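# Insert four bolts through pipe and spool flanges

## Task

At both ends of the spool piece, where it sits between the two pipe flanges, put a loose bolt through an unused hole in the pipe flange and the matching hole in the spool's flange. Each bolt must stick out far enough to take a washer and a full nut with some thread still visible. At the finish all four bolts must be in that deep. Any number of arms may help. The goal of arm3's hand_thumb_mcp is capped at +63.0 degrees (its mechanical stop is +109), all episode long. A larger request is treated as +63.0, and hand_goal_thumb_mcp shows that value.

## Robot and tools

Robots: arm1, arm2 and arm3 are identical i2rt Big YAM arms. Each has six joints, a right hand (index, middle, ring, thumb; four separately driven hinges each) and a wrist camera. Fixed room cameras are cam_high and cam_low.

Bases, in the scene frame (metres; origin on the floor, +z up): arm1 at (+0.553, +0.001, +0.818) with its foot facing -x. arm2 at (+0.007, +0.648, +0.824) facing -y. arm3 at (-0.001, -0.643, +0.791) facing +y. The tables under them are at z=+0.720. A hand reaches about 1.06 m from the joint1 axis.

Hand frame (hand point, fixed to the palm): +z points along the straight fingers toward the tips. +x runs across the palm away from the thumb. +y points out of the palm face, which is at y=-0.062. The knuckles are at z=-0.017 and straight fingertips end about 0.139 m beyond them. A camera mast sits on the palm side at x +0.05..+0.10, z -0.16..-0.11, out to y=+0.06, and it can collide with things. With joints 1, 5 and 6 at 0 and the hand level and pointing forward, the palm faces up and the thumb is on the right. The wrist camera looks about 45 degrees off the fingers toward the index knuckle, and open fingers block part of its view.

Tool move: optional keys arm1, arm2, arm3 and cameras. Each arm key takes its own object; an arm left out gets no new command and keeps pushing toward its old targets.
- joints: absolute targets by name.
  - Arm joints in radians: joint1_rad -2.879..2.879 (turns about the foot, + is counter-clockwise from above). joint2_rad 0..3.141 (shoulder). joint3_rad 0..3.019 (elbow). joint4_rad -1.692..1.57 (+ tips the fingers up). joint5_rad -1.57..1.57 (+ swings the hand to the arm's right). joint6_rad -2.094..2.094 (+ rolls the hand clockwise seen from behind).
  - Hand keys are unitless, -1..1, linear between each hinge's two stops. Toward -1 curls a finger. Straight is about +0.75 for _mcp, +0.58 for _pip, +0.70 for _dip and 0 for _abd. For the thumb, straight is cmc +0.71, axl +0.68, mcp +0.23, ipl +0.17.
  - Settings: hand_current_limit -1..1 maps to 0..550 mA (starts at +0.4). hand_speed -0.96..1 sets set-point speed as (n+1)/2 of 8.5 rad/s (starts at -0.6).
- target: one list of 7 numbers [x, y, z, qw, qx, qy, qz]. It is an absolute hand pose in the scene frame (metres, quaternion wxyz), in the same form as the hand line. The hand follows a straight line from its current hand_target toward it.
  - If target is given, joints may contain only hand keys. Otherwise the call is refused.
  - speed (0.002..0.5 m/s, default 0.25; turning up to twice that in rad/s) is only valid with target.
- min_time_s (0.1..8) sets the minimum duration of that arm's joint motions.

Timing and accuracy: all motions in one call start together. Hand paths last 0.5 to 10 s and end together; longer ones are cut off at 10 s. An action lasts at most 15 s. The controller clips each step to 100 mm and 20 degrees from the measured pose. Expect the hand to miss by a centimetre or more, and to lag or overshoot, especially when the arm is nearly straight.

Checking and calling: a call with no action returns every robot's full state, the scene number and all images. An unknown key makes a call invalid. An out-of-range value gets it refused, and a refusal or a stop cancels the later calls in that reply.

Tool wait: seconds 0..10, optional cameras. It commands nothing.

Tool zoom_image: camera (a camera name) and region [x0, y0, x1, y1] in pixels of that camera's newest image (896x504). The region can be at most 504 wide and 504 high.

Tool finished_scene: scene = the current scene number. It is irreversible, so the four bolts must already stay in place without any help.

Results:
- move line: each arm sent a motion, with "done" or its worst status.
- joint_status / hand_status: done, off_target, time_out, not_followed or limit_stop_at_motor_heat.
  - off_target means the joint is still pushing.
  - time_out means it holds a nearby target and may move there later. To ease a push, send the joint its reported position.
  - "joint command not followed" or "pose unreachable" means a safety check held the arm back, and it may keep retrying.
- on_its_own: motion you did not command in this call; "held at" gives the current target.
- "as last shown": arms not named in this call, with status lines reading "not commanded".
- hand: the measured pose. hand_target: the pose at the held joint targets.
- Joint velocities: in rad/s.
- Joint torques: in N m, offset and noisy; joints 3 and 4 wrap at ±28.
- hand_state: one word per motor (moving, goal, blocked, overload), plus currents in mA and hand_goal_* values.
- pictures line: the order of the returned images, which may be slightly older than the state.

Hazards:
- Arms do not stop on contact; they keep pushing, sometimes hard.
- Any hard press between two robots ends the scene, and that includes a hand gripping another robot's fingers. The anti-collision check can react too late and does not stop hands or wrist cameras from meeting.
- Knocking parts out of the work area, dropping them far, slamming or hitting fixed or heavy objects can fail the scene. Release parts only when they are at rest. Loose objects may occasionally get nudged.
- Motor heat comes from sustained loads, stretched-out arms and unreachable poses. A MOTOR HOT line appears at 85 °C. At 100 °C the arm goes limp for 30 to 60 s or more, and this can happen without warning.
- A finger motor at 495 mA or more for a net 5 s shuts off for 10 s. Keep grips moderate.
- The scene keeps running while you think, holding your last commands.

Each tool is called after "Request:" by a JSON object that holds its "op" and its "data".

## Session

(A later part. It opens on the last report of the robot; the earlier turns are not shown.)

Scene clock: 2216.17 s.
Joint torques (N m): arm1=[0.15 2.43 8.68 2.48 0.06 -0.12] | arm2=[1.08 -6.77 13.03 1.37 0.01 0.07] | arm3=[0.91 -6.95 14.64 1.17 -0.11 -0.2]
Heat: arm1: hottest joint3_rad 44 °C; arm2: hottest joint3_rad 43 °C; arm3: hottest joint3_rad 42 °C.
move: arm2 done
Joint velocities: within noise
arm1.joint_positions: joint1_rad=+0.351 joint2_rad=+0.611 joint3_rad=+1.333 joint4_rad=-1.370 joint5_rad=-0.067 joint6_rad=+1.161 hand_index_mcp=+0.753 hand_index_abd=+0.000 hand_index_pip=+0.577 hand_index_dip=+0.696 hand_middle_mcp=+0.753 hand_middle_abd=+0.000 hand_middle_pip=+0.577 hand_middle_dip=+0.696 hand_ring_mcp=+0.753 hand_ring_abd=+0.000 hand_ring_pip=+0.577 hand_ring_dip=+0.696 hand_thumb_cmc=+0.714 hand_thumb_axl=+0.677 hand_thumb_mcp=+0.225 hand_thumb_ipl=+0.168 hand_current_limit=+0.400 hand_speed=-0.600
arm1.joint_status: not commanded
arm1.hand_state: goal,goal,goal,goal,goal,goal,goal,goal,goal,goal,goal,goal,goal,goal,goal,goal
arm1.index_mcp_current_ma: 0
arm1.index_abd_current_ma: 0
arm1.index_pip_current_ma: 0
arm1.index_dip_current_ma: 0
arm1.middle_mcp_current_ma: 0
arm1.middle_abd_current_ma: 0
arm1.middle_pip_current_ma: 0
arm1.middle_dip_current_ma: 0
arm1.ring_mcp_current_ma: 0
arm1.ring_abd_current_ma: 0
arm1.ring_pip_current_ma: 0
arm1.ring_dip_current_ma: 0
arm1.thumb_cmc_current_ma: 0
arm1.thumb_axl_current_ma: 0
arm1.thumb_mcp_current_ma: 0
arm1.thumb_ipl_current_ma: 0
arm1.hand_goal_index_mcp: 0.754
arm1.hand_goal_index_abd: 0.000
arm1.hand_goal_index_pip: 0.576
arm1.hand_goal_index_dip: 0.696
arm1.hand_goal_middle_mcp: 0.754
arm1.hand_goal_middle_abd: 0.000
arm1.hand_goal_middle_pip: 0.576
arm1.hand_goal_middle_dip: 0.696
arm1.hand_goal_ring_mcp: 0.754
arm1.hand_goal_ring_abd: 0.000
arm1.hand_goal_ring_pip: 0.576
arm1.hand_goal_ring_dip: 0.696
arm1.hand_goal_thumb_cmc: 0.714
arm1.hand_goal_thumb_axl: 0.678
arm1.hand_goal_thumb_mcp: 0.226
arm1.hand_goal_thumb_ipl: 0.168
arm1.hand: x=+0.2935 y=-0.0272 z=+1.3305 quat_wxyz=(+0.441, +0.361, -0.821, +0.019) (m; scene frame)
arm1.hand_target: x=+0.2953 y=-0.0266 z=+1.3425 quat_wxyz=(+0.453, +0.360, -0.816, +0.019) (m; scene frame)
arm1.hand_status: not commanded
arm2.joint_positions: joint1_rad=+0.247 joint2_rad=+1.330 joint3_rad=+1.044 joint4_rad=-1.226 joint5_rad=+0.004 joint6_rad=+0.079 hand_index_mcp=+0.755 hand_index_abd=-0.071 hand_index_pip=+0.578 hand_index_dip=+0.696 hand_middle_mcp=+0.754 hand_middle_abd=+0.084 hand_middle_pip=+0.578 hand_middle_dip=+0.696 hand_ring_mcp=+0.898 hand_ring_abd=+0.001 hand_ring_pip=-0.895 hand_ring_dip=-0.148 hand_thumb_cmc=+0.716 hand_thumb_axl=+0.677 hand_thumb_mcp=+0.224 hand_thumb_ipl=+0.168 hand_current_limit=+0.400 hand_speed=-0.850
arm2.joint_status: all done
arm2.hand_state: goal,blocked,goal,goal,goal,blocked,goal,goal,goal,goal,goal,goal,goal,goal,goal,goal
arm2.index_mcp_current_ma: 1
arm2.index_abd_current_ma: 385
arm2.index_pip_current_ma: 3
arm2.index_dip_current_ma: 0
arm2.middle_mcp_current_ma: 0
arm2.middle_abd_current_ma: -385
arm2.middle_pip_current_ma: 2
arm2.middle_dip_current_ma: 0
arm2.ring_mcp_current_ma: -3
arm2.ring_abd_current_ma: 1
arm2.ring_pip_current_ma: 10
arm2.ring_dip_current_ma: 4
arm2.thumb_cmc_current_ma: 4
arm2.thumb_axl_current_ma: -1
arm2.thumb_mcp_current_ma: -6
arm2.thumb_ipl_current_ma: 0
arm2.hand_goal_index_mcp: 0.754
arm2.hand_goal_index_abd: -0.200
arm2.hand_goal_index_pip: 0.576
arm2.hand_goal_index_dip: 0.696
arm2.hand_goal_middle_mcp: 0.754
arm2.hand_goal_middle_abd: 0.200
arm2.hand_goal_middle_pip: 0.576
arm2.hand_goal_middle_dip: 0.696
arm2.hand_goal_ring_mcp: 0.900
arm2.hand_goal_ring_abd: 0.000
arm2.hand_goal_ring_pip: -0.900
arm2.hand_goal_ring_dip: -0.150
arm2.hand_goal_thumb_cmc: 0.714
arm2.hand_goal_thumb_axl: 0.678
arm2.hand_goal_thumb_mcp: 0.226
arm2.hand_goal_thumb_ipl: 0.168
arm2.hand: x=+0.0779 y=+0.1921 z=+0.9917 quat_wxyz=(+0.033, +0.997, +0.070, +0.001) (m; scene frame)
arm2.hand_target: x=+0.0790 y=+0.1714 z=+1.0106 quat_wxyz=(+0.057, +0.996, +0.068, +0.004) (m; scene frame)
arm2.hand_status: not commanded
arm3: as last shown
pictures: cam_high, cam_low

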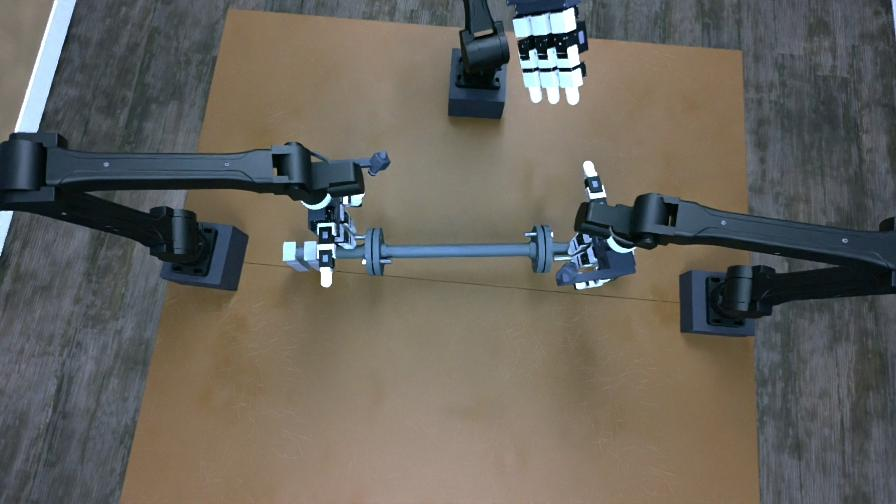

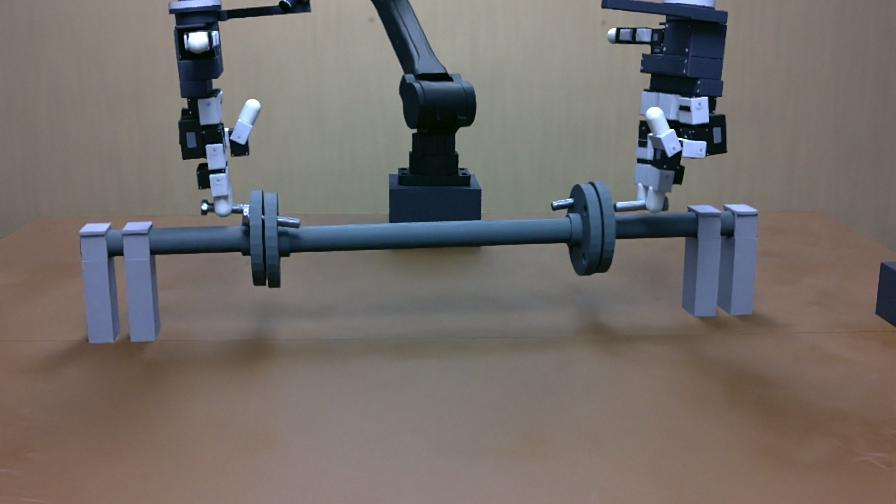

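Request:
{"op": "move", "data": {"arm2": {"joints": {"joint2_rad": 1.353, "joint3_rad": 1.107}, "min_time_s": 1.5}, "cameras": ["cam_high", "cam_low"]}}

Request:
{"op": "zoom_image", "data": {"camera": "cam_high", "region": [345, 225, 385, 255]}}

Request:
{"op": "zoom_image", "data": {"camera": "cam_low", "region": [185, 180, 265, 240]}}

Scene clock: 2233.90 s.
Joint torques (N m): arm1=[0.21 2.49 8.68 2.48 0.06 -0.12] | arm2=[1.08 -7 13.05 1.36 0.01 0.07] | arm3=[0.91 -7 14.65 1.17 -0.1 -0.2]
Heat: arm1: hottest joint3_rad 44 °C; arm2: hottest joint3_rad 46 °C; arm3: hottest joint3_rad 42 °C.
move: arm2 done
Joint velocities: within noise
arm1: as last shown
arm2.joint_positions: joint1_rad=+0.247 joint2_rad=+1.339 joint3_rad=+1.056 joint4_rad=-1.226 joint5_rad=+0.004 joint6_rad=+0.079 hand_index_mcp=+0.755 hand_index_abd=-0.071 hand_index_pip=+0.578 hand_index_dip=+0.696 hand_middle_mcp=+0.754 hand_middle_abd=+0.084 hand_middle_pip=+0.578 hand_middle_dip=+0.696 hand_ring_mcp=+0.898 hand_ring_abd=+0.001 hand_ring_pip=-0.895 hand_ring_dip=-0.148 hand_thumb_cmc=+0.716 hand_thumb_axl=+0.677 hand_thumb_mcp=+0.224 hand_thumb_ipl=+0.168 hand_current_limit=+0.400 hand_speed=-0.850
arm2.joint_status: all done
arm2.hand_state: goal,blocked,goal,goal,goal,blocked,goal,goal,goal,goal,goal,goal,goal,goal,goal,goal
arm2.index_mcp_current_ma: 1
arm2.index_abd_current_ma: 385
arm2.index_pip_current_ma: 3
arm2.index_dip_current_ma: 0
arm2.middle_mcp_current_ma: 0
arm2.middle_abd_current_ma: -385
arm2.middle_pip_current_ma: 2
arm2.middle_dip_current_ma: 0
arm2.ring_mcp_current_ma: -3
arm2.ring_abd_current_ma: 1
arm2.ring_pip_current_ma: 10
arm2.ring_dip_current_ma: 4
arm2.thumb_cmc_current_ma: 4
arm2.thumb_axl_current_ma: -1
arm2.thumb_mcp_current_ma: -6
arm2.thumb_ipl_current_ma: 0
arm2.hand_goal_index_mcp: 0.754
arm2.hand_goal_index_abd: -0.200
arm2.hand_goal_index_pip: 0.576
arm2.hand_goal_index_dip: 0.696
arm2.hand_goal_middle_mcp: 0.754
arm2.hand_goal_middle_abd: 0.200
arm2.hand_goal_middle_pip: 0.576
arm2.hand_goal_middle_dip: 0.696
arm2.hand_goal_ring_mcp: 0.900
arm2.hand_goal_ring_abd: 0.000
arm2.hand_goal_ring_pip: -0.900
arm2.hand_goal_ring_dip: -0.150
arm2.hand_goal_thumb_cmc: 0.714
arm2.hand_goal_thumb_axl: 0.678
arm2.hand_goal_thumb_mcp: 0.226
arm2.hand_goal_thumb_ipl: 0.168
arm2.hand: x=+0.0789 y=+0.1876 z=+0.9935 quat_wxyz=(+0.035, +0.997, +0.070, +0.001) (m; scene frame)
arm2.hand_target: x=+0.0800 y=+0.1670 z=+1.0126 quat_wxyz=(+0.059, +0.996, +0.068, +0.004) (m; scene frame)
arm2.hand_status: not commanded
arm3.joint_positions: joint1_rad=-0.160 joint2_rad=+1.252 joint3_rad=+1.079 joint4_rad=-1.299 joint5_rad=-0.047 joint6_rad=-0.417 hand_index_mcp=+0.761 hand_index_abd=-0.066 hand_index_pip=+0.579 hand_index_dip=+0.696 hand_middle_mcp=+0.743 hand_middle_abd=+0.093 hand_middle_pip=+0.571 hand_middle_dip=+0.695 hand_ring_mcp=+0.902 hand_ring_abd=+0.004 hand_ring_pip=-0.892 hand_ring_dip=-0.147 hand_thumb_cmc=+0.715 hand_thumb_axl=+0.677 hand_thumb_mcp=+0.223 hand_thumb_ipl=+0.168 hand_current_limit=+0.400 hand_speed=-0.850
arm3.joint_status: not commanded
arm3.hand_state: goal,blocked,goal,goal,goal,blocked,goal,goal,goal,goal,goal,goal,goal,goal,goal,goal
arm3.index_mcp_current_ma: 1
arm3.index_abd_current_ma: 230
arm3.index_pip_current_ma: 0
arm3.index_dip_current_ma: 0
arm3.middle_mcp_current_ma: -4
arm3.middle_abd_current_ma: -152
arm3.middle_pip_current_ma: -1
arm3.middle_dip_current_ma: 0
arm3.ring_mcp_current_ma: 0
arm3.ring_abd_current_ma: 0
arm3.ring_pip_current_ma: 2
arm3.ring_dip_current_ma: 0
arm3.thumb_cmc_current_ma: 0
arm3.thumb_axl_current_ma: 0
arm3.thumb_mcp_current_ma: 0
arm3.thumb_ipl_current_ma: 0
arm3.hand_goal_index_mcp: 0.754
arm3.hand_goal_index_abd: -0.200
arm3.hand_goal_index_pip: 0.576
arm3.hand_goal_index_dip: 0.696
arm3.hand_goal_middle_mcp: 0.754
arm3.hand_goal_middle_abd: 0.200
arm3.hand_goal_middle_pip: 0.576
arm3.hand_goal_middle_dip: 0.696
arm3.hand_goal_ring_mcp: 0.900
arm3.hand_goal_ring_abd: 0.000
arm3.hand_goal_ring_pip: -0.900
arm3.hand_goal_ring_dip: -0.150
arm3.hand_goal_thumb_cmc: 0.714
arm3.hand_goal_thumb_axl: 0.678
arm3.hand_goal_thumb_mcp: 0.226
arm3.hand_goal_thumb_ipl: 0.168
arm3.hand: x=+0.0464 y=-0.1904 z=+1.0010 quat_wxyz=(-0.009, -0.134, +0.989, +0.055) (m; scene frame)
arm3.hand_target: x=+0.0430 y=-0.1674 z=+1.0281 quat_wxyz=(-0.001, -0.147, +0.985, +0.087) (m; scene frame)
arm3.hand_status: not commanded
pictures: cam_high, cam_low

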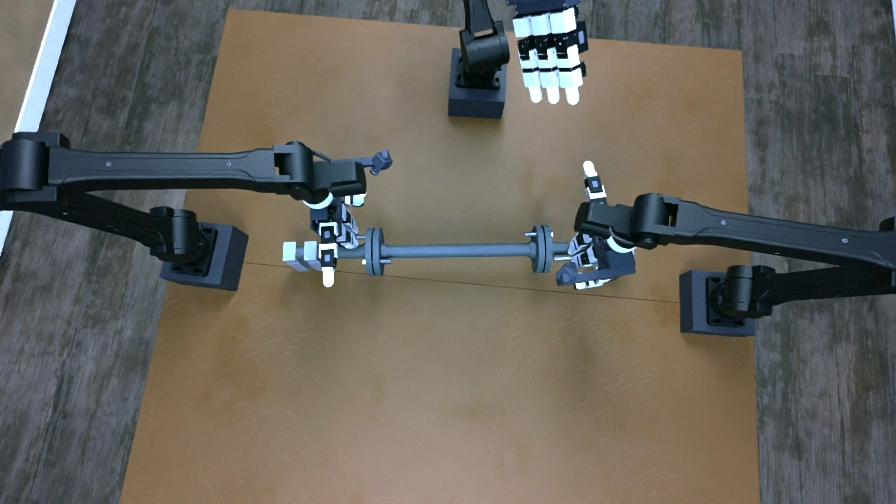

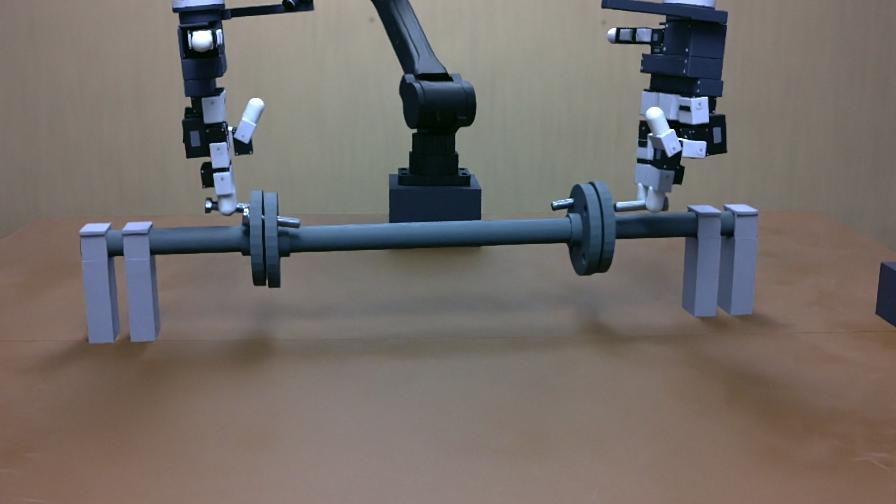

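Scaled by 12.600.

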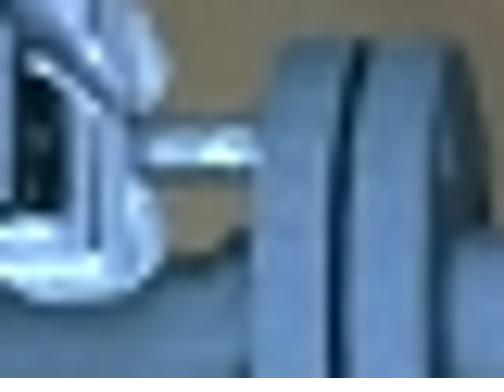

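Scaled by 6.300.

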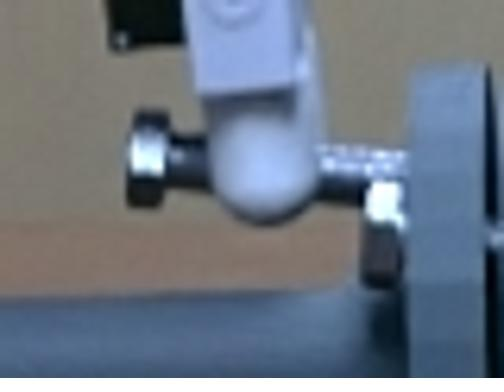

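Request:
{"op": "move", "data": {"arm2": {"joints": {"joint1_rad": 0.2365, "joint2_rad": 1.375, "joint3_rad": 1.122}, "min_time_s": 2}, "cameras": ["cam_high", "cam_low"]}}

Request:
{"op": "zoom_image", "data": {"camera": "cam_high", "region": [345, 225, 385, 255]}}

Request:
{"op": "zoom_image", "data": {"camera": "cam_low", "region": [205, 180, 285, 240]}}

Scene clock: 2246.03 s.
Joint torques (N m): arm1=[0.15 2.43 8.68 2.47 0.07 -0.12] | arm2=[1.08 -7.18 13 1.36 0.01 0.07] | arm3=[0.85 -7 14.67 1.16 -0.1 -0.2]
Heat: arm1: hottest joint3_rad 44 °C; arm2: hottest joint3_rad 45 °C; arm3: hottest joint3_rad 42 °C.
move: arm2 done
Joint velocities: within noise
arm1, arm3: as last shown
arm2.joint_positions: joint1_rad=+0.244 joint2_rad=+1.361 joint3_rad=+1.071 joint4_rad=-1.226 joint5_rad=+0.004 joint6_rad=+0.079 hand_index_mcp=+0.755 hand_index_abd=-0.071 hand_index_pip=+0.578 hand_index_dip=+0.696 hand_middle_mcp=+0.754 hand_middle_abd=+0.084 hand_middle_pip=+0.578 hand_middle_dip=+0.696 hand_ring_mcp=+0.898 hand_ring_abd=+0.001 hand_ring_pip=-0.895 hand_ring_dip=-0.148 hand_thumb_cmc=+0.716 hand_thumb_axl=+0.677 hand_thumb_mcp=+0.224 hand_thumb_ipl=+0.168 hand_current_limit=+0.400 hand_speed=-0.850
arm2.joint_status: all done
arm2.hand_state: goal,blocked,goal,goal,goal,blocked,goal,goal,goal,goal,goal,goal,goal,goal,goal,goal
arm2.index_mcp_current_ma: 1
arm2.index_abd_current_ma: 385
arm2.index_pip_current_ma: 3
arm2.index_dip_current_ma: 0
arm2.middle_mcp_current_ma: 0
arm2.middle_abd_current_ma: -385
arm2.middle_pip_current_ma: 2
arm2.middle_dip_current_ma: 0
arm2.ring_mcp_current_ma: -3
arm2.ring_abd_current_ma: 1
arm2.ring_pip_current_ma: 10
arm2.ring_dip_current_ma: 4
arm2.thumb_cmc_current_ma: 4
arm2.thumb_axl_current_ma: -1
arm2.thumb_mcp_current_ma: -6
arm2.thumb_ipl_current_ma: 0
arm2.hand_goal_index_mcp: 0.754
arm2.hand_goal_index_abd: -0.200
arm2.hand_goal_index_pip: 0.576
arm2.hand_goal_index_dip: 0.696
arm2.hand_goal_middle_mcp: 0.754
arm2.hand_goal_middle_abd: 0.200
arm2.hand_goal_middle_pip: 0.576
arm2.hand_goal_middle_dip: 0.696
arm2.hand_goal_ring_mcp: 0.900
arm2.hand_goal_ring_abd: 0.000
arm2.hand_goal_ring_pip: -0.900
arm2.hand_goal_ring_dip: -0.150
arm2.hand_goal_thumb_cmc: 0.714
arm2.hand_goal_thumb_axl: 0.678
arm2.hand_goal_thumb_mcp: 0.226
arm2.hand_goal_thumb_ipl: 0.168
arm2.hand: x=+0.0791 y=+0.1816 z=+0.9906 quat_wxyz=(+0.031, +0.997, +0.068, +0.001) (m; scene frame)
arm2.hand_target: x=+0.0800 y=+0.1609 z=+1.0092 quat_wxyz=(+0.055, +0.996, +0.066, +0.003) (m; scene frame)
arm2.hand_status: not commanded
pictures: cam_high, cam_low

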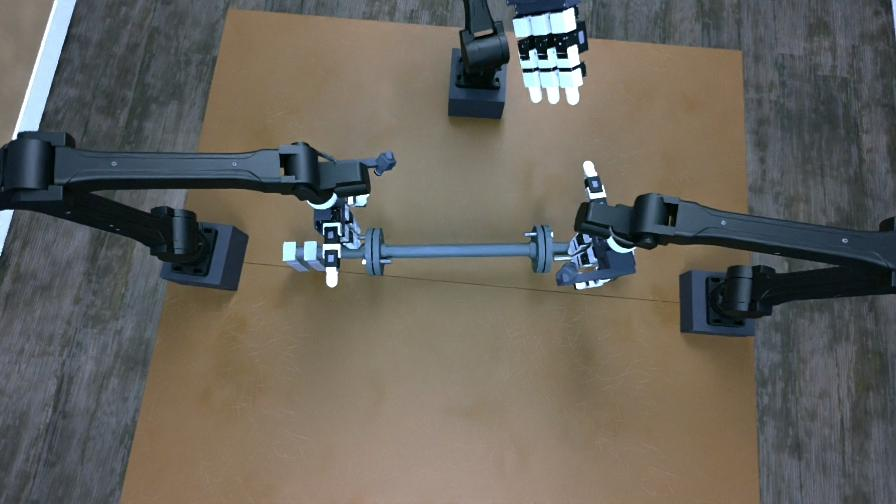

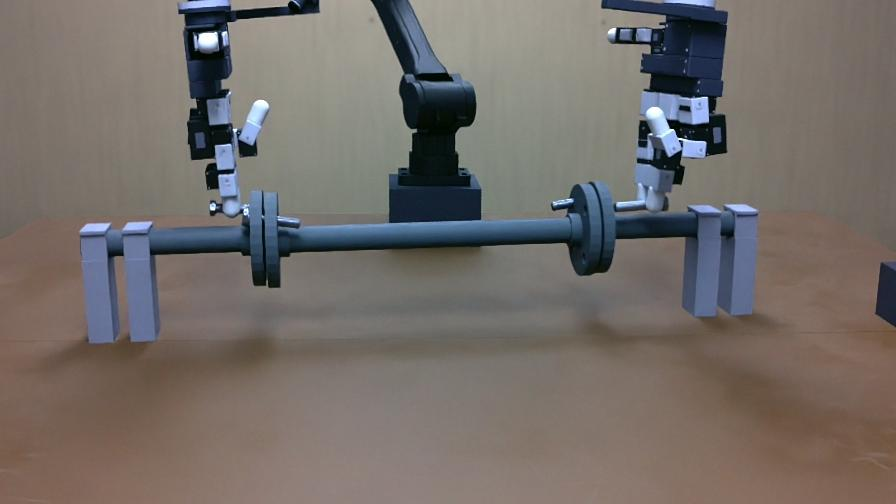

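Scaled by 12.600.

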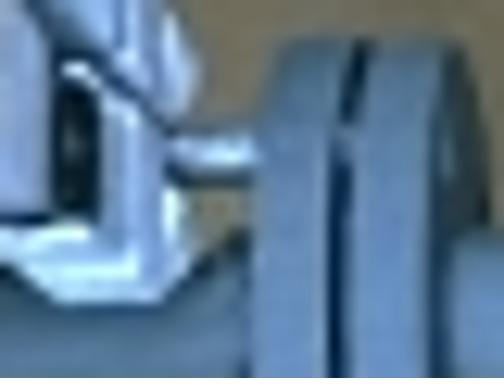

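Scaled by 6.300.

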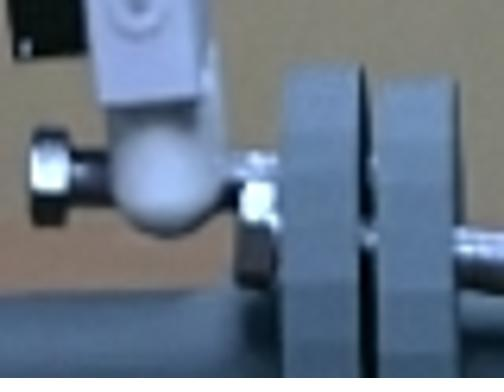

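Request:
{"op": "move", "data": {"arm2": {"joints": {"joint1_rad": 0.2293, "joint2_rad": 1.3795, "joint6_rad": 0.122}, "min_time_s": 2}, "cameras": ["cam_high", "cam_low"]}}

Request:
{"op": "zoom_image", "data": {"camera": "cam_high", "region": [345, 225, 385, 255]}}

Request:
{"op": "zoom_image", "data": {"camera": "cam_low", "region": [205, 180, 285, 240]}}

Scene clock: 2278.10 s.
Joint torques (N m): arm1=[0.15 2.49 8.66 2.5 0.06 -0.12] | arm2=[0.97 -7.24 13 1.35 0.01 0.31] | arm3=[0.91 -6.95 14.67 1.17 -0.1 -0.21]
Heat: arm1: hottest joint3_rad 44 °C; arm2: hottest joint3_rad 48 °C; arm3: hottest joint3_rad 42 °C.
move: arm2 done
Joint velocities: within noise
arm1, arm3: as last shown
arm2.joint_positions: joint1_rad=+0.239 joint2_rad=+1.365 joint3_rad=+1.071 joint4_rad=-1.226 joint5_rad=+0.004 joint6_rad=+0.103 hand_index_mcp=+0.750 hand_index_abd=-0.071 hand_index_pip=+0.574 hand_index_dip=+0.696 hand_middle_mcp=+0.756 hand_middle_abd=+0.084 hand_middle_pip=+0.578 hand_middle_dip=+0.696 hand_ring_mcp=+0.898 hand_ring_abd=+0.001 hand_ring_pip=-0.895 hand_ring_dip=-0.148 hand_thumb_cmc=+0.716 hand_thumb_axl=+0.677 hand_thumb_mcp=+0.224 hand_thumb_ipl=+0.168 hand_current_limit=+0.400 hand_speed=-0.850
arm2.joint_status: all done
arm2.hand_state: goal,blocked,goal,goal,goal,blocked,goal,goal,goal,goal,goal,goal,goal,goal,goal,goal
arm2.index_mcp_current_ma: -8
arm2.index_abd_current_ma: 385
arm2.index_pip_current_ma: -2
arm2.index_dip_current_ma: 0
arm2.middle_mcp_current_ma: 3
arm2.middle_abd_current_ma: -385
arm2.middle_pip_current_ma: 2
arm2.middle_dip_current_ma: 0
arm2.ring_mcp_current_ma: -3
arm2.ring_abd_current_ma: 1
arm2.ring_pip_current_ma: 10
arm2.ring_dip_current_ma: 4
arm2.thumb_cmc_current_ma: 4
arm2.thumb_axl_current_ma: -1
arm2.thumb_mcp_current_ma: -6
arm2.thumb_ipl_current_ma: 0
arm2.hand_goal_index_mcp: 0.754
arm2.hand_goal_index_abd: -0.200
arm2.hand_goal_index_pip: 0.576
arm2.hand_goal_index_dip: 0.696
arm2.hand_goal_middle_mcp: 0.754
arm2.hand_goal_middle_abd: 0.200
arm2.hand_goal_middle_pip: 0.576
arm2.hand_goal_middle_dip: 0.696
arm2.hand_goal_ring_mcp: 0.900
arm2.hand_goal_ring_abd: 0.000
arm2.hand_goal_ring_pip: -0.900
arm2.hand_goal_ring_dip: -0.150
arm2.hand_goal_thumb_cmc: 0.714
arm2.hand_goal_thumb_axl: 0.678
arm2.hand_goal_thumb_mcp: 0.226
arm2.hand_goal_thumb_ipl: 0.168
arm2.hand: x=+0.0744 y=+0.1814 z=+0.9889 quat_wxyz=(+0.029, +0.998, +0.054, +0.001) (m; scene frame)
arm2.hand_target: x=+0.0724 y=+0.1608 z=+1.0070 quat_wxyz=(+0.053, +0.998, +0.039, +0.004) (m; scene frame)
arm2.hand_status: not commanded
pictures: cam_high, cam_low

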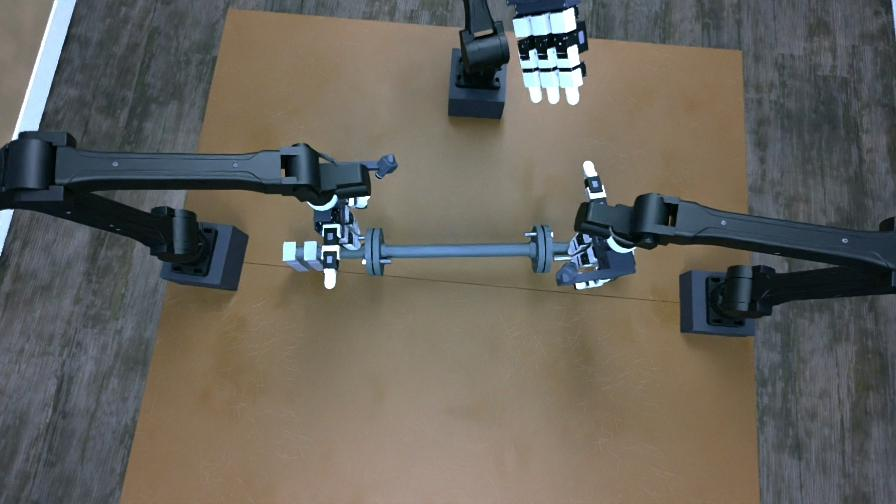

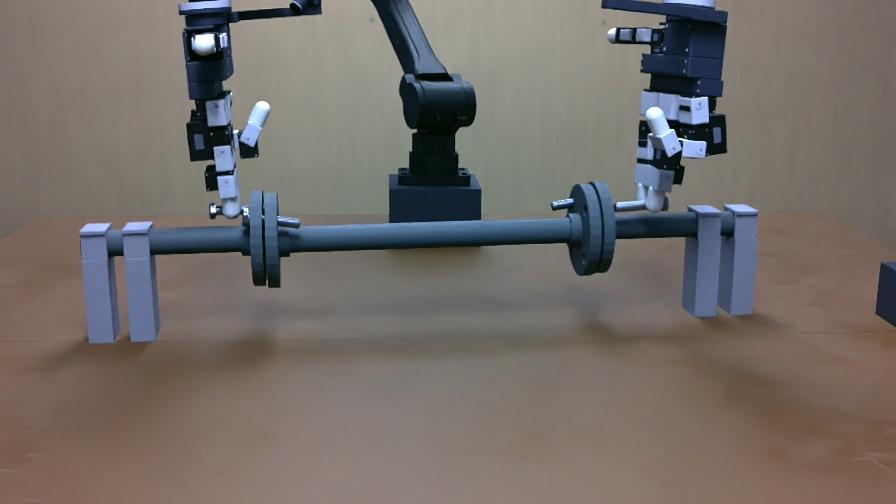

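Scaled by 12.600.

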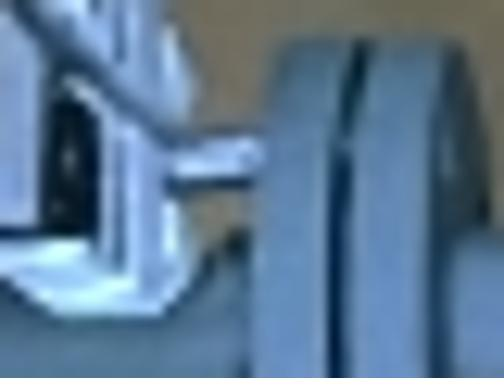

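Scaled by 6.300.

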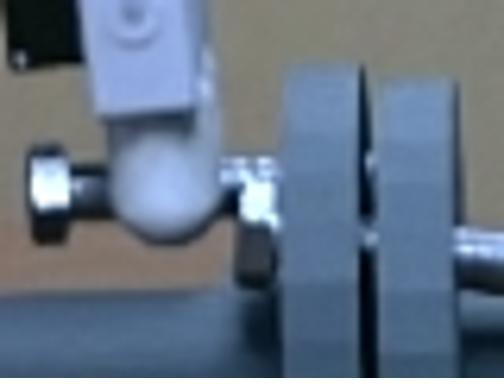

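Request:
{"op": "move", "data": {"cameras": ["cam_high","cam_low"]}}

Request:
{"op": "zoom_image", "data": {"camera": "cam_high", "region": [345, 225, 385, 255]}}

Request:
{"op": "zoom_image", "data": {"camera": "cam_low", "region": [205, 180, 285, 240]}}

Request:
{"op": "zoom_image", "data": {"camera": "cam_high", "region": [530, 220, 600, 280]}}

Request:
{"op": "zoom_image", "data": {"camera": "cam_low", "region": [575, 170, 655, 250]}}

Scene clock: 2331.63 s.
Joint torques (N m): arm1=[0.09 2.49 8.68 2.48 0.06 -0.12] | arm2=[0.97 -7.18 13 1.33 0.01 0.32] | arm3=[0.91 -6.95 14.67 1.17 -0.1 -0.2]
Heat: arm1: hottest joint3_rad 44 °C; arm2: hottest joint3_rad 48 °C; arm3: hottest joint3_rad 42 °C.
Joint velocities: within noise
arm1.joint_positions: joint1_rad=+0.351 joint2_rad=+0.611 joint3_rad=+1.333 joint4_rad=-1.370 joint5_rad=-0.067 joint6_rad=+1.161 hand_index_mcp=+0.753 hand_index_abd=+0.000 hand_index_pip=+0.577 hand_index_dip=+0.696 hand_middle_mcp=+0.753 hand_middle_abd=+0.000 hand_middle_pip=+0.577 hand_middle_dip=+0.696 hand_ring_mcp=+0.753 hand_ring_abd=+0.000 hand_ring_pip=+0.577 hand_ring_dip=+0.696 hand_thumb_cmc=+0.714 hand_thumb_axl=+0.677 hand_thumb_mcp=+0.225 hand_thumb_ipl=+0.168 hand_current_limit=+0.400 hand_speed=-0.600
arm1.joint_status: not commanded
arm1.hand_state: goal,goal,goal,goal,goal,goal,goal,goal,goal,goal,goal,goal,goal,goal,goal,goal
arm1.index_mcp_current_ma: 0
arm1.index_abd_current_ma: 0
arm1.index_pip_current_ma: 0
arm1.index_dip_current_ma: 0
arm1.middle_mcp_current_ma: 0
arm1.middle_abd_current_ma: 0
arm1.middle_pip_current_ma: 0
arm1.middle_dip_current_ma: 0
arm1.ring_mcp_current_ma: 0
arm1.ring_abd_current_ma: 0
arm1.ring_pip_current_ma: 0
arm1.ring_dip_current_ma: 0
arm1.thumb_cmc_current_ma: 0
arm1.thumb_axl_current_ma: 0
arm1.thumb_mcp_current_ma: 0
arm1.thumb_ipl_current_ma: 0
arm1.hand_goal_index_mcp: 0.754
arm1.hand_goal_index_abd: 0.000
arm1.hand_goal_index_pip: 0.576
arm1.hand_goal_index_dip: 0.696
arm1.hand_goal_middle_mcp: 0.754
arm1.hand_goal_middle_abd: 0.000
arm1.hand_goal_middle_pip: 0.576
arm1.hand_goal_middle_dip: 0.696
arm1.hand_goal_ring_mcp: 0.754
arm1.hand_goal_ring_abd: 0.000
arm1.hand_goal_ring_pip: 0.576
arm1.hand_goal_ring_dip: 0.696
arm1.hand_goal_thumb_cmc: 0.714
arm1.hand_goal_thumb_axl: 0.678
arm1.hand_goal_thumb_mcp: 0.226
arm1.hand_goal_thumb_ipl: 0.168
arm1.hand: x=+0.2935 y=-0.0272 z=+1.3305 quat_wxyz=(+0.441, +0.361, -0.821, +0.019) (m; scene frame)
arm1.hand_target: x=+0.2953 y=-0.0266 z=+1.3425 quat_wxyz=(+0.453, +0.360, -0.816, +0.019) (m; scene frame)
arm1.hand_status: not commanded
arm2.joint_positions: joint1_rad=+0.239 joint2_rad=+1.365 joint3_rad=+1.071 joint4_rad=-1.226 joint5_rad=+0.004 joint6_rad=+0.103 hand_index_mcp=+0.750 hand_index_abd=-0.071 hand_index_pip=+0.574 hand_index_dip=+0.696 hand_middle_mcp=+0.756 hand_middle_abd=+0.084 hand_middle_pip=+0.578 hand_middle_dip=+0.696 hand_ring_mcp=+0.898 hand_ring_abd=+0.001 hand_ring_pip=-0.895 hand_ring_dip=-0.148 hand_thumb_cmc=+0.716 hand_thumb_axl=+0.677 hand_thumb_mcp=+0.224 hand_thumb_ipl=+0.168 hand_current_limit=+0.400 hand_speed=-0.850
arm2.joint_status: all done
arm2.hand_state: goal,blocked,goal,goal,goal,blocked,goal,goal,goal,goal,goal,goal,goal,goal,goal,goal
arm2.index_mcp_current_ma: -8
arm2.index_abd_current_ma: 385
arm2.index_pip_current_ma: -2
arm2.index_dip_current_ma: 0
arm2.middle_mcp_current_ma: 3
arm2.middle_abd_current_ma: -385
arm2.middle_pip_current_ma: 2
arm2.middle_dip_current_ma: 0
arm2.ring_mcp_current_ma: -3
arm2.ring_abd_current_ma: 1
arm2.ring_pip_current_ma: 10
arm2.ring_dip_current_ma: 4
arm2.thumb_cmc_current_ma: 4
arm2.thumb_axl_current_ma: -1
arm2.thumb_mcp_current_ma: -6
arm2.thumb_ipl_current_ma: 0
arm2.hand_goal_index_mcp: 0.754
arm2.hand_goal_index_abd: -0.200
arm2.hand_goal_index_pip: 0.576
arm2.hand_goal_index_dip: 0.696
arm2.hand_goal_middle_mcp: 0.754
arm2.hand_goal_middle_abd: 0.200
arm2.hand_goal_middle_pip: 0.576
arm2.hand_goal_middle_dip: 0.696
arm2.hand_goal_ring_mcp: 0.900
arm2.hand_goal_ring_abd: 0.000
arm2.hand_goal_ring_pip: -0.900
arm2.hand_goal_ring_dip: -0.150
arm2.hand_goal_thumb_cmc: 0.714
arm2.hand_goal_thumb_axl: 0.678
arm2.hand_goal_thumb_mcp: 0.226
arm2.hand_goal_thumb_ipl: 0.168
arm2.hand: x=+0.0744 y=+0.1814 z=+0.9889 quat_wxyz=(+0.029, +0.998, +0.054, +0.001) (m; scene frame)
arm2.hand_target: x=+0.0724 y=+0.1607 z=+1.0070 quat_wxyz=(+0.053, +0.998, +0.040, +0.004) (m; scene frame)
arm2.hand_status: not commanded
arm3.joint_positions: joint1_rad=-0.160 joint2_rad=+1.252 joint3_rad=+1.079 joint4_rad=-1.299 joint5_rad=-0.047 joint6_rad=-0.417 hand_index_mcp=+0.761 hand_index_abd=-0.066 hand_index_pip=+0.579 hand_index_dip=+0.696 hand_middle_mcp=+0.743 hand_middle_abd=+0.093 hand_middle_pip=+0.571 hand_middle_dip=+0.695 hand_ring_mcp=+0.902 hand_ring_abd=+0.004 hand_ring_pip=-0.892 hand_ring_dip=-0.147 hand_thumb_cmc=+0.715 hand_thumb_axl=+0.677 hand_thumb_mcp=+0.223 hand_thumb_ipl=+0.168 hand_current_limit=+0.400 hand_speed=-0.850
arm3.joint_status: not commanded
arm3.hand_state: goal,blocked,goal,goal,goal,blocked,goal,goal,goal,goal,goal,goal,goal,goal,goal,goal
arm3.index_mcp_current_ma: 1
arm3.index_abd_current_ma: 230
arm3.index_pip_current_ma: 0
arm3.index_dip_current_ma: 0
arm3.middle_mcp_current_ma: -4
arm3.middle_abd_current_ma: -152
arm3.middle_pip_current_ma: -1
arm3.middle_dip_current_ma: 0
arm3.ring_mcp_current_ma: 0
arm3.ring_abd_current_ma: 0
arm3.ring_pip_current_ma: 2
arm3.ring_dip_current_ma: 0
arm3.thumb_cmc_current_ma: 0
arm3.thumb_axl_current_ma: 0
arm3.thumb_mcp_current_ma: 0
arm3.thumb_ipl_current_ma: 0
arm3.hand_goal_index_mcp: 0.754
arm3.hand_goal_index_abd: -0.200
arm3.hand_goal_index_pip: 0.576
arm3.hand_goal_index_dip: 0.696
arm3.hand_goal_middle_mcp: 0.754
arm3.hand_goal_middle_abd: 0.200
arm3.hand_goal_middle_pip: 0.576
arm3.hand_goal_middle_dip: 0.696
arm3.hand_goal_ring_mcp: 0.900
arm3.hand_goal_ring_abd: 0.000
arm3.hand_goal_ring_pip: -0.900
arm3.hand_goal_ring_dip: -0.150
arm3.hand_goal_thumb_cmc: 0.714
arm3.hand_goal_thumb_axl: 0.678
arm3.hand_goal_thumb_mcp: 0.226
arm3.hand_goal_thumb_ipl: 0.168
arm3.hand: x=+0.0464 y=-0.1904 z=+1.0010 quat_wxyz=(-0.009, -0.134, +0.989, +0.055) (m; scene frame)
arm3.hand_target: x=+0.0430 y=-0.1674 z=+1.0281 quat_wxyz=(-0.001, -0.147, +0.985, +0.087) (m; scene frame)
arm3.hand_status: not commanded
pictures: cam_high, cam_low

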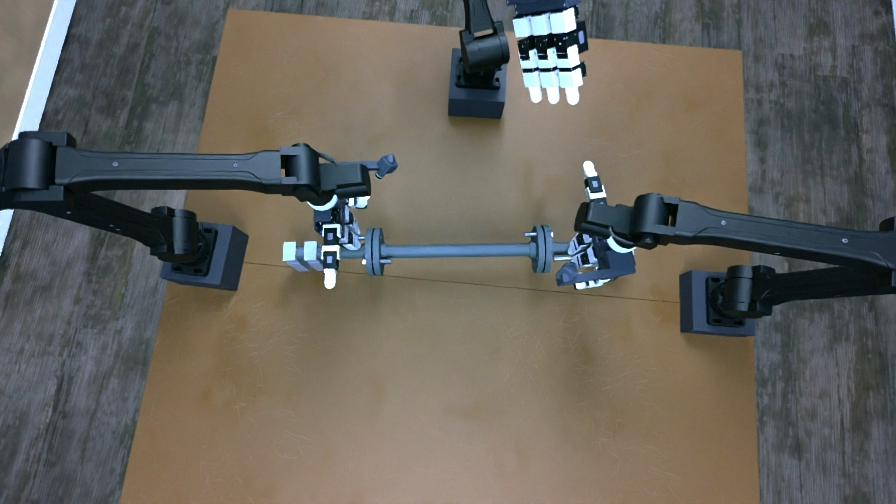

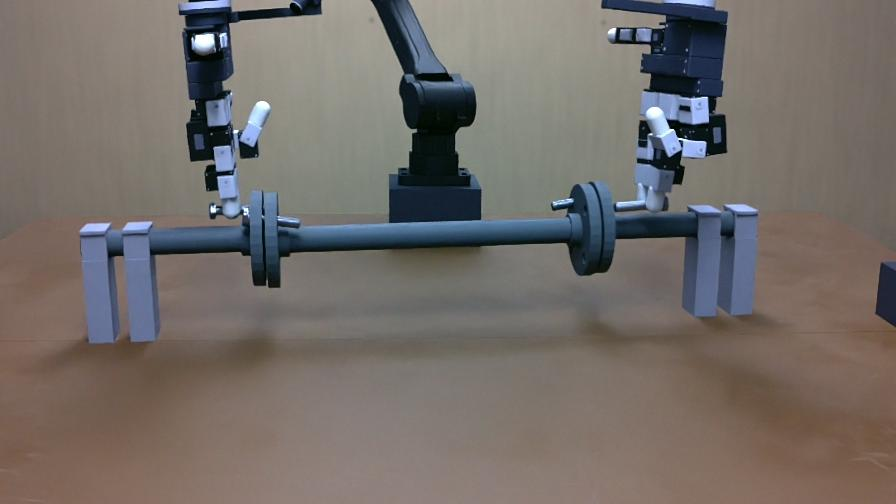

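Scaled by 12.600.

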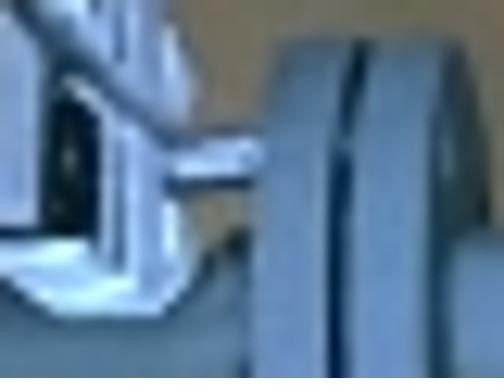

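Scaled by 6.300.

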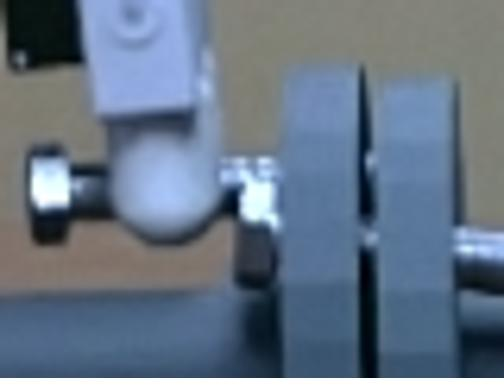

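Scaled by 7.200.

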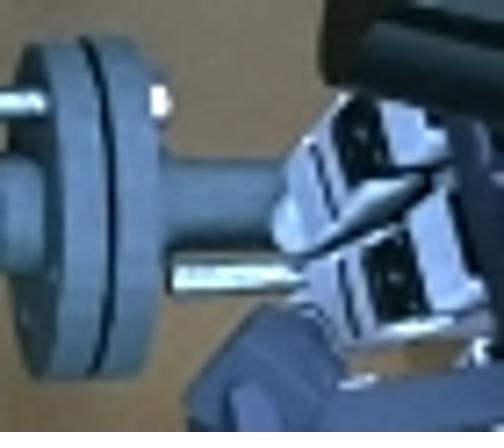

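Scaled by 6.300.

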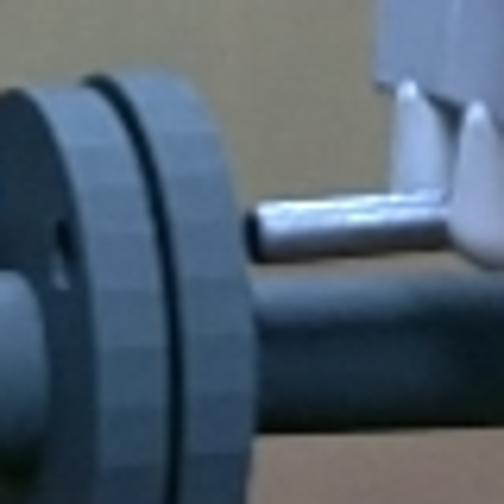

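Request:
{"op": "move", "data": {"arm2": {"joints":{"joint1_rad":0.2183,"joint6_rad":0.212,"joint4_rad":-1.238},"min_time_s":3}, "cameras": ["cam_high","cam_low"]}}

Request:
{"op": "zoom_image", "data": {"camera": "cam_high", "region": [345, 225, 385, 255]}}

Request:
{"op": "zoom_image", "data": {"camera": "cam_low", "region": [205, 180, 285, 240]}}

Scene clock: 2413.10 s.
Joint torques (N m): arm1=[0.15 2.43 8.68 2.48 0.06 -0.12] | arm2=[0.56 -7.3 12.75 0.29 0.35 0.36] | arm3=[0.85 -7 14.67 1.17 -0.1 -0.2]
Heat: arm1: hottest joint3_rad 44 °C; arm2: hottest joint3_rad 48 °C; arm3: hottest joint3_rad 42 °C.
move: arm2 done
Joint velocities: within noise
arm1, arm3: as last shown
arm2.joint_positions: joint1_rad=+0.233 joint2_rad=+1.366 joint3_rad=+1.074 joint4_rad=-1.226 joint5_rad=-0.003 joint6_rad=+0.191 hand_index_mcp=+0.745 hand_index_abd=-0.071 hand_index_pip=+0.570 hand_index_dip=+0.694 hand_middle_mcp=+0.755 hand_middle_abd=+0.084 hand_middle_pip=+0.578 hand_middle_dip=+0.696 hand_ring_mcp=+0.898 hand_ring_abd=+0.001 hand_ring_pip=-0.895 hand_ring_dip=-0.148 hand_thumb_cmc=+0.716 hand_thumb_axl=+0.677 hand_thumb_mcp=+0.224 hand_thumb_ipl=+0.168 hand_current_limit=+0.400 hand_speed=-0.850
arm2.joint_status: all done
arm2.hand_state: goal,blocked,goal,goal,goal,blocked,goal,goal,goal,goal,goal,goal,goal,goal,goal,goal
arm2.index_mcp_current_ma: -23
arm2.index_abd_current_ma: 385
arm2.index_pip_current_ma: -11
arm2.index_dip_current_ma: -2
arm2.middle_mcp_current_ma: 1
arm2.middle_abd_current_ma: -385
arm2.middle_pip_current_ma: 2
arm2.middle_dip_current_ma: 0
arm2.ring_mcp_current_ma: -3
arm2.ring_abd_current_ma: 1
arm2.ring_pip_current_ma: 10
arm2.ring_dip_current_ma: 4
arm2.thumb_cmc_current_ma: 4
arm2.thumb_axl_current_ma: -1
arm2.thumb_mcp_current_ma: -6
arm2.thumb_ipl_current_ma: 0
arm2.hand_goal_index_mcp: 0.754
arm2.hand_goal_index_abd: -0.200
arm2.hand_goal_index_pip: 0.576
arm2.hand_goal_index_dip: 0.696
arm2.hand_goal_middle_mcp: 0.754
arm2.hand_goal_middle_abd: 0.200
arm2.hand_goal_middle_pip: 0.576
arm2.hand_goal_middle_dip: 0.696
arm2.hand_goal_ring_mcp: 0.900
arm2.hand_goal_ring_abd: 0.000
arm2.hand_goal_ring_pip: -0.900
arm2.hand_goal_ring_dip: -0.150
arm2.hand_goal_thumb_cmc: 0.714
arm2.hand_goal_thumb_axl: 0.678
arm2.hand_goal_thumb_mcp: 0.226
arm2.hand_goal_thumb_ipl: 0.168
arm2.hand: x=+0.0656 y=+0.1817 z=+0.9895 quat_wxyz=(+0.030, +1.000, +0.007, +0.006) (m; scene frame)
arm2.hand_target: x=+0.0581 y=+0.1674 z=+1.0046 quat_wxyz=(+0.041, +0.999, -0.011, +0.004) (m; scene frame)
arm2.hand_status: not commanded
pictures: cam_high, cam_low

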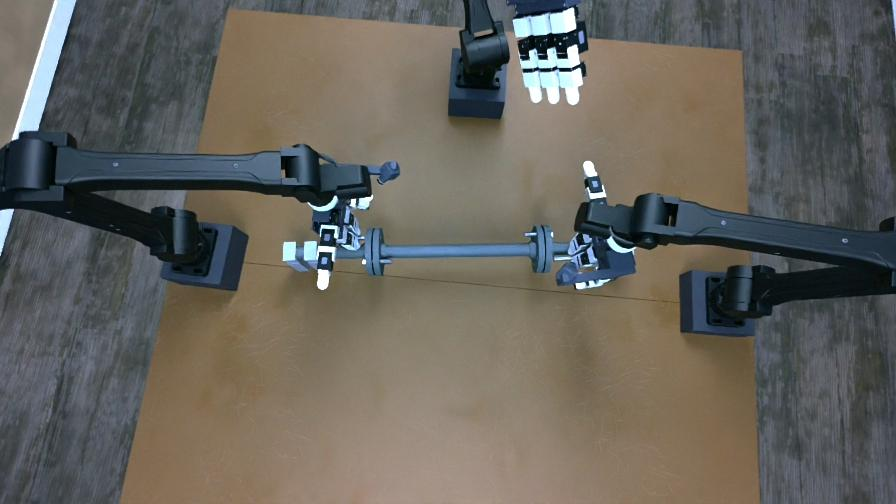

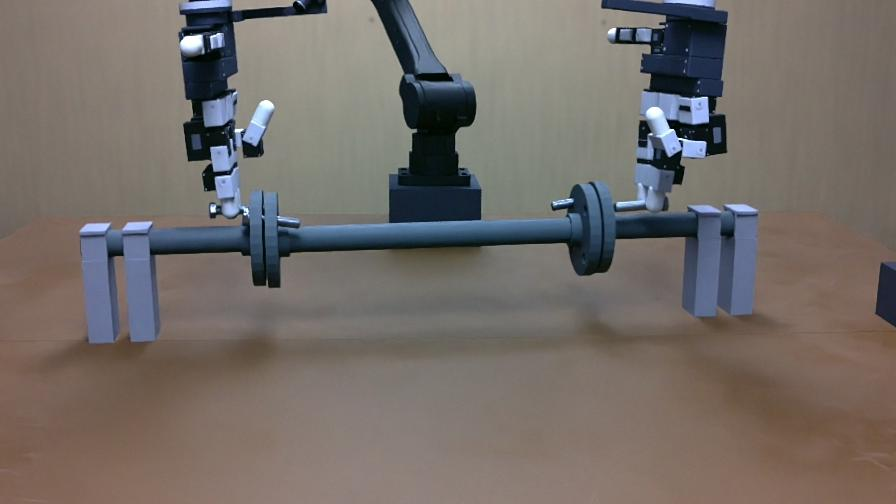

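Scaled by 12.600.

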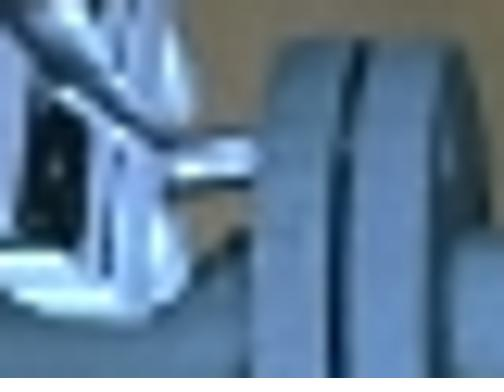

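Scaled by 6.300.

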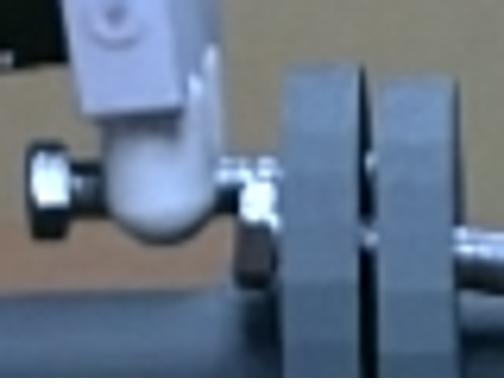

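Request:
{"op": "move", "data": {"arm2": {"joints":{"joint3_rad":1.1295,"joint4_rad":-1.243},"min_time_s":2}, "cameras": ["cam_high","cam_low"]}}

Request:
{"op": "zoom_image", "data": {"camera": "cam_high", "region": [345, 225, 385, 255]}}

Request:
{"op": "zoom_image", "data": {"camera": "cam_low", "region": [205, 180, 285, 240]}}

Scene clock: 2423.50 s.
Joint torques (N m): arm1=[0.21 2.49 8.68 2.48 0.06 -0.12] | arm2=[0.56 -7.47 13.01 0.27 0.38 0.34] | arm3=[0.85 -7 14.67 1.18 -0.11 -0.21]
Heat: arm1: hottest joint3_rad 44 °C; arm2: hottest joint3_rad 46 °C; arm3: hottest joint3_rad 42 °C.
move: arm2 done
Joint velocities: within noise
arm1, arm3: as last shown
arm2.joint_positions: joint1_rad=+0.233 joint2_rad=+1.368 joint3_rad=+1.079 joint4_rad=-1.231 joint5_rad=-0.004 joint6_rad=+0.192 hand_index_mcp=+0.745 hand_index_abd=-0.071 hand_index_pip=+0.570 hand_index_dip=+0.694 hand_middle_mcp=+0.755 hand_middle_abd=+0.084 hand_middle_pip=+0.578 hand_middle_dip=+0.696 hand_ring_mcp=+0.898 hand_ring_abd=+0.001 hand_ring_pip=-0.895 hand_ring_dip=-0.148 hand_thumb_cmc=+0.716 hand_thumb_axl=+0.677 hand_thumb_mcp=+0.224 hand_thumb_ipl=+0.168 hand_current_limit=+0.400 hand_speed=-0.850
arm2.joint_status: all done
arm2.hand_state: goal,blocked,goal,goal,goal,blocked,goal,goal,goal,goal,goal,goal,goal,goal,goal,goal
arm2.index_mcp_current_ma: -23
arm2.index_abd_current_ma: 385
arm2.index_pip_current_ma: -11
arm2.index_dip_current_ma: -2
arm2.middle_mcp_current_ma: 2
arm2.middle_abd_current_ma: -385
arm2.middle_pip_current_ma: 2
arm2.middle_dip_current_ma: 0
arm2.ring_mcp_current_ma: -3
arm2.ring_abd_current_ma: 1
arm2.ring_pip_current_ma: 10
arm2.ring_dip_current_ma: 4
arm2.thumb_cmc_current_ma: 4
arm2.thumb_axl_current_ma: -1
arm2.thumb_mcp_current_ma: -6
arm2.thumb_ipl_current_ma: 0
arm2.hand_goal_index_mcp: 0.754
arm2.hand_goal_index_abd: -0.200
arm2.hand_goal_index_pip: 0.576
arm2.hand_goal_index_dip: 0.696
arm2.hand_goal_middle_mcp: 0.754
arm2.hand_goal_middle_abd: 0.200
arm2.hand_goal_middle_pip: 0.576
arm2.hand_goal_middle_dip: 0.696
arm2.hand_goal_ring_mcp: 0.900
arm2.hand_goal_ring_abd: 0.000
arm2.hand_goal_ring_pip: -0.900
arm2.hand_goal_ring_dip: -0.150
arm2.hand_goal_thumb_cmc: 0.714
arm2.hand_goal_thumb_axl: 0.678
arm2.hand_goal_thumb_mcp: 0.226
arm2.hand_goal_thumb_ipl: 0.168
arm2.hand: x=+0.0658 y=+0.1812 z=+0.9903 quat_wxyz=(+0.029, +1.000, +0.006, +0.006) (m; scene frame)
arm2.hand_target: x=+0.0584 y=+0.1661 z=+1.0076 quat_wxyz=(+0.043, +0.999, -0.011, +0.004) (m; scene frame)
arm2.hand_status: not commanded
pictures: cam_high, cam_low

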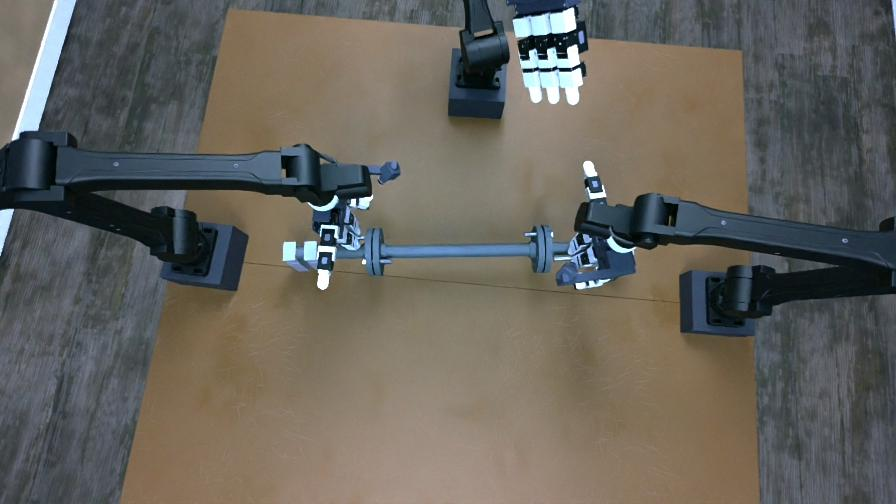

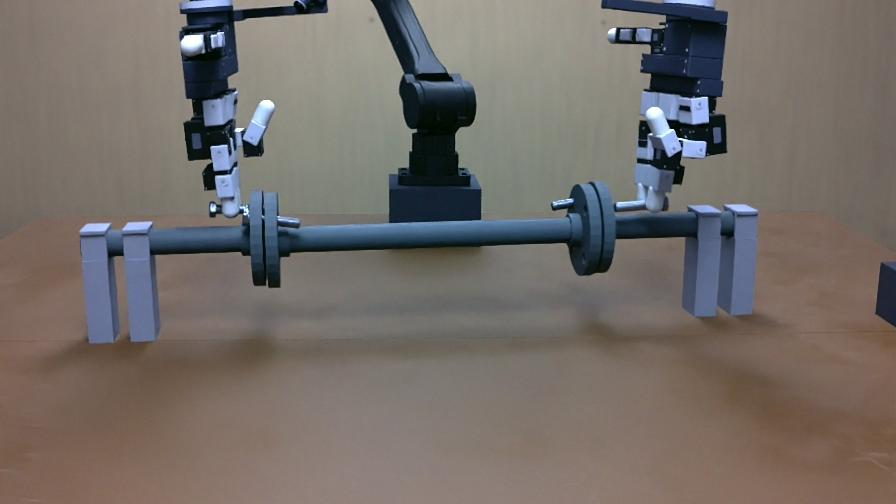

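Scaled by 12.600.

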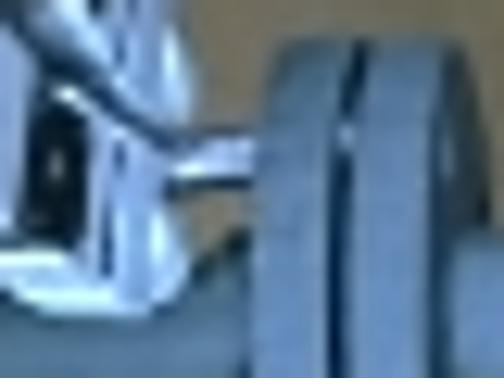

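Scaled by 6.300.

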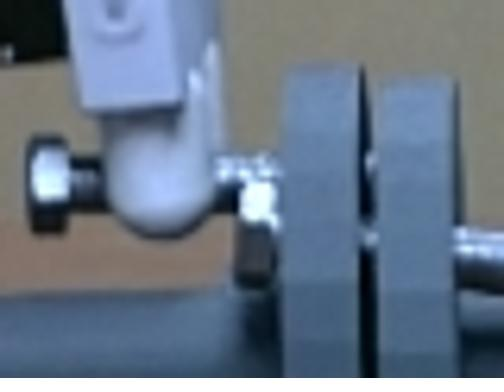

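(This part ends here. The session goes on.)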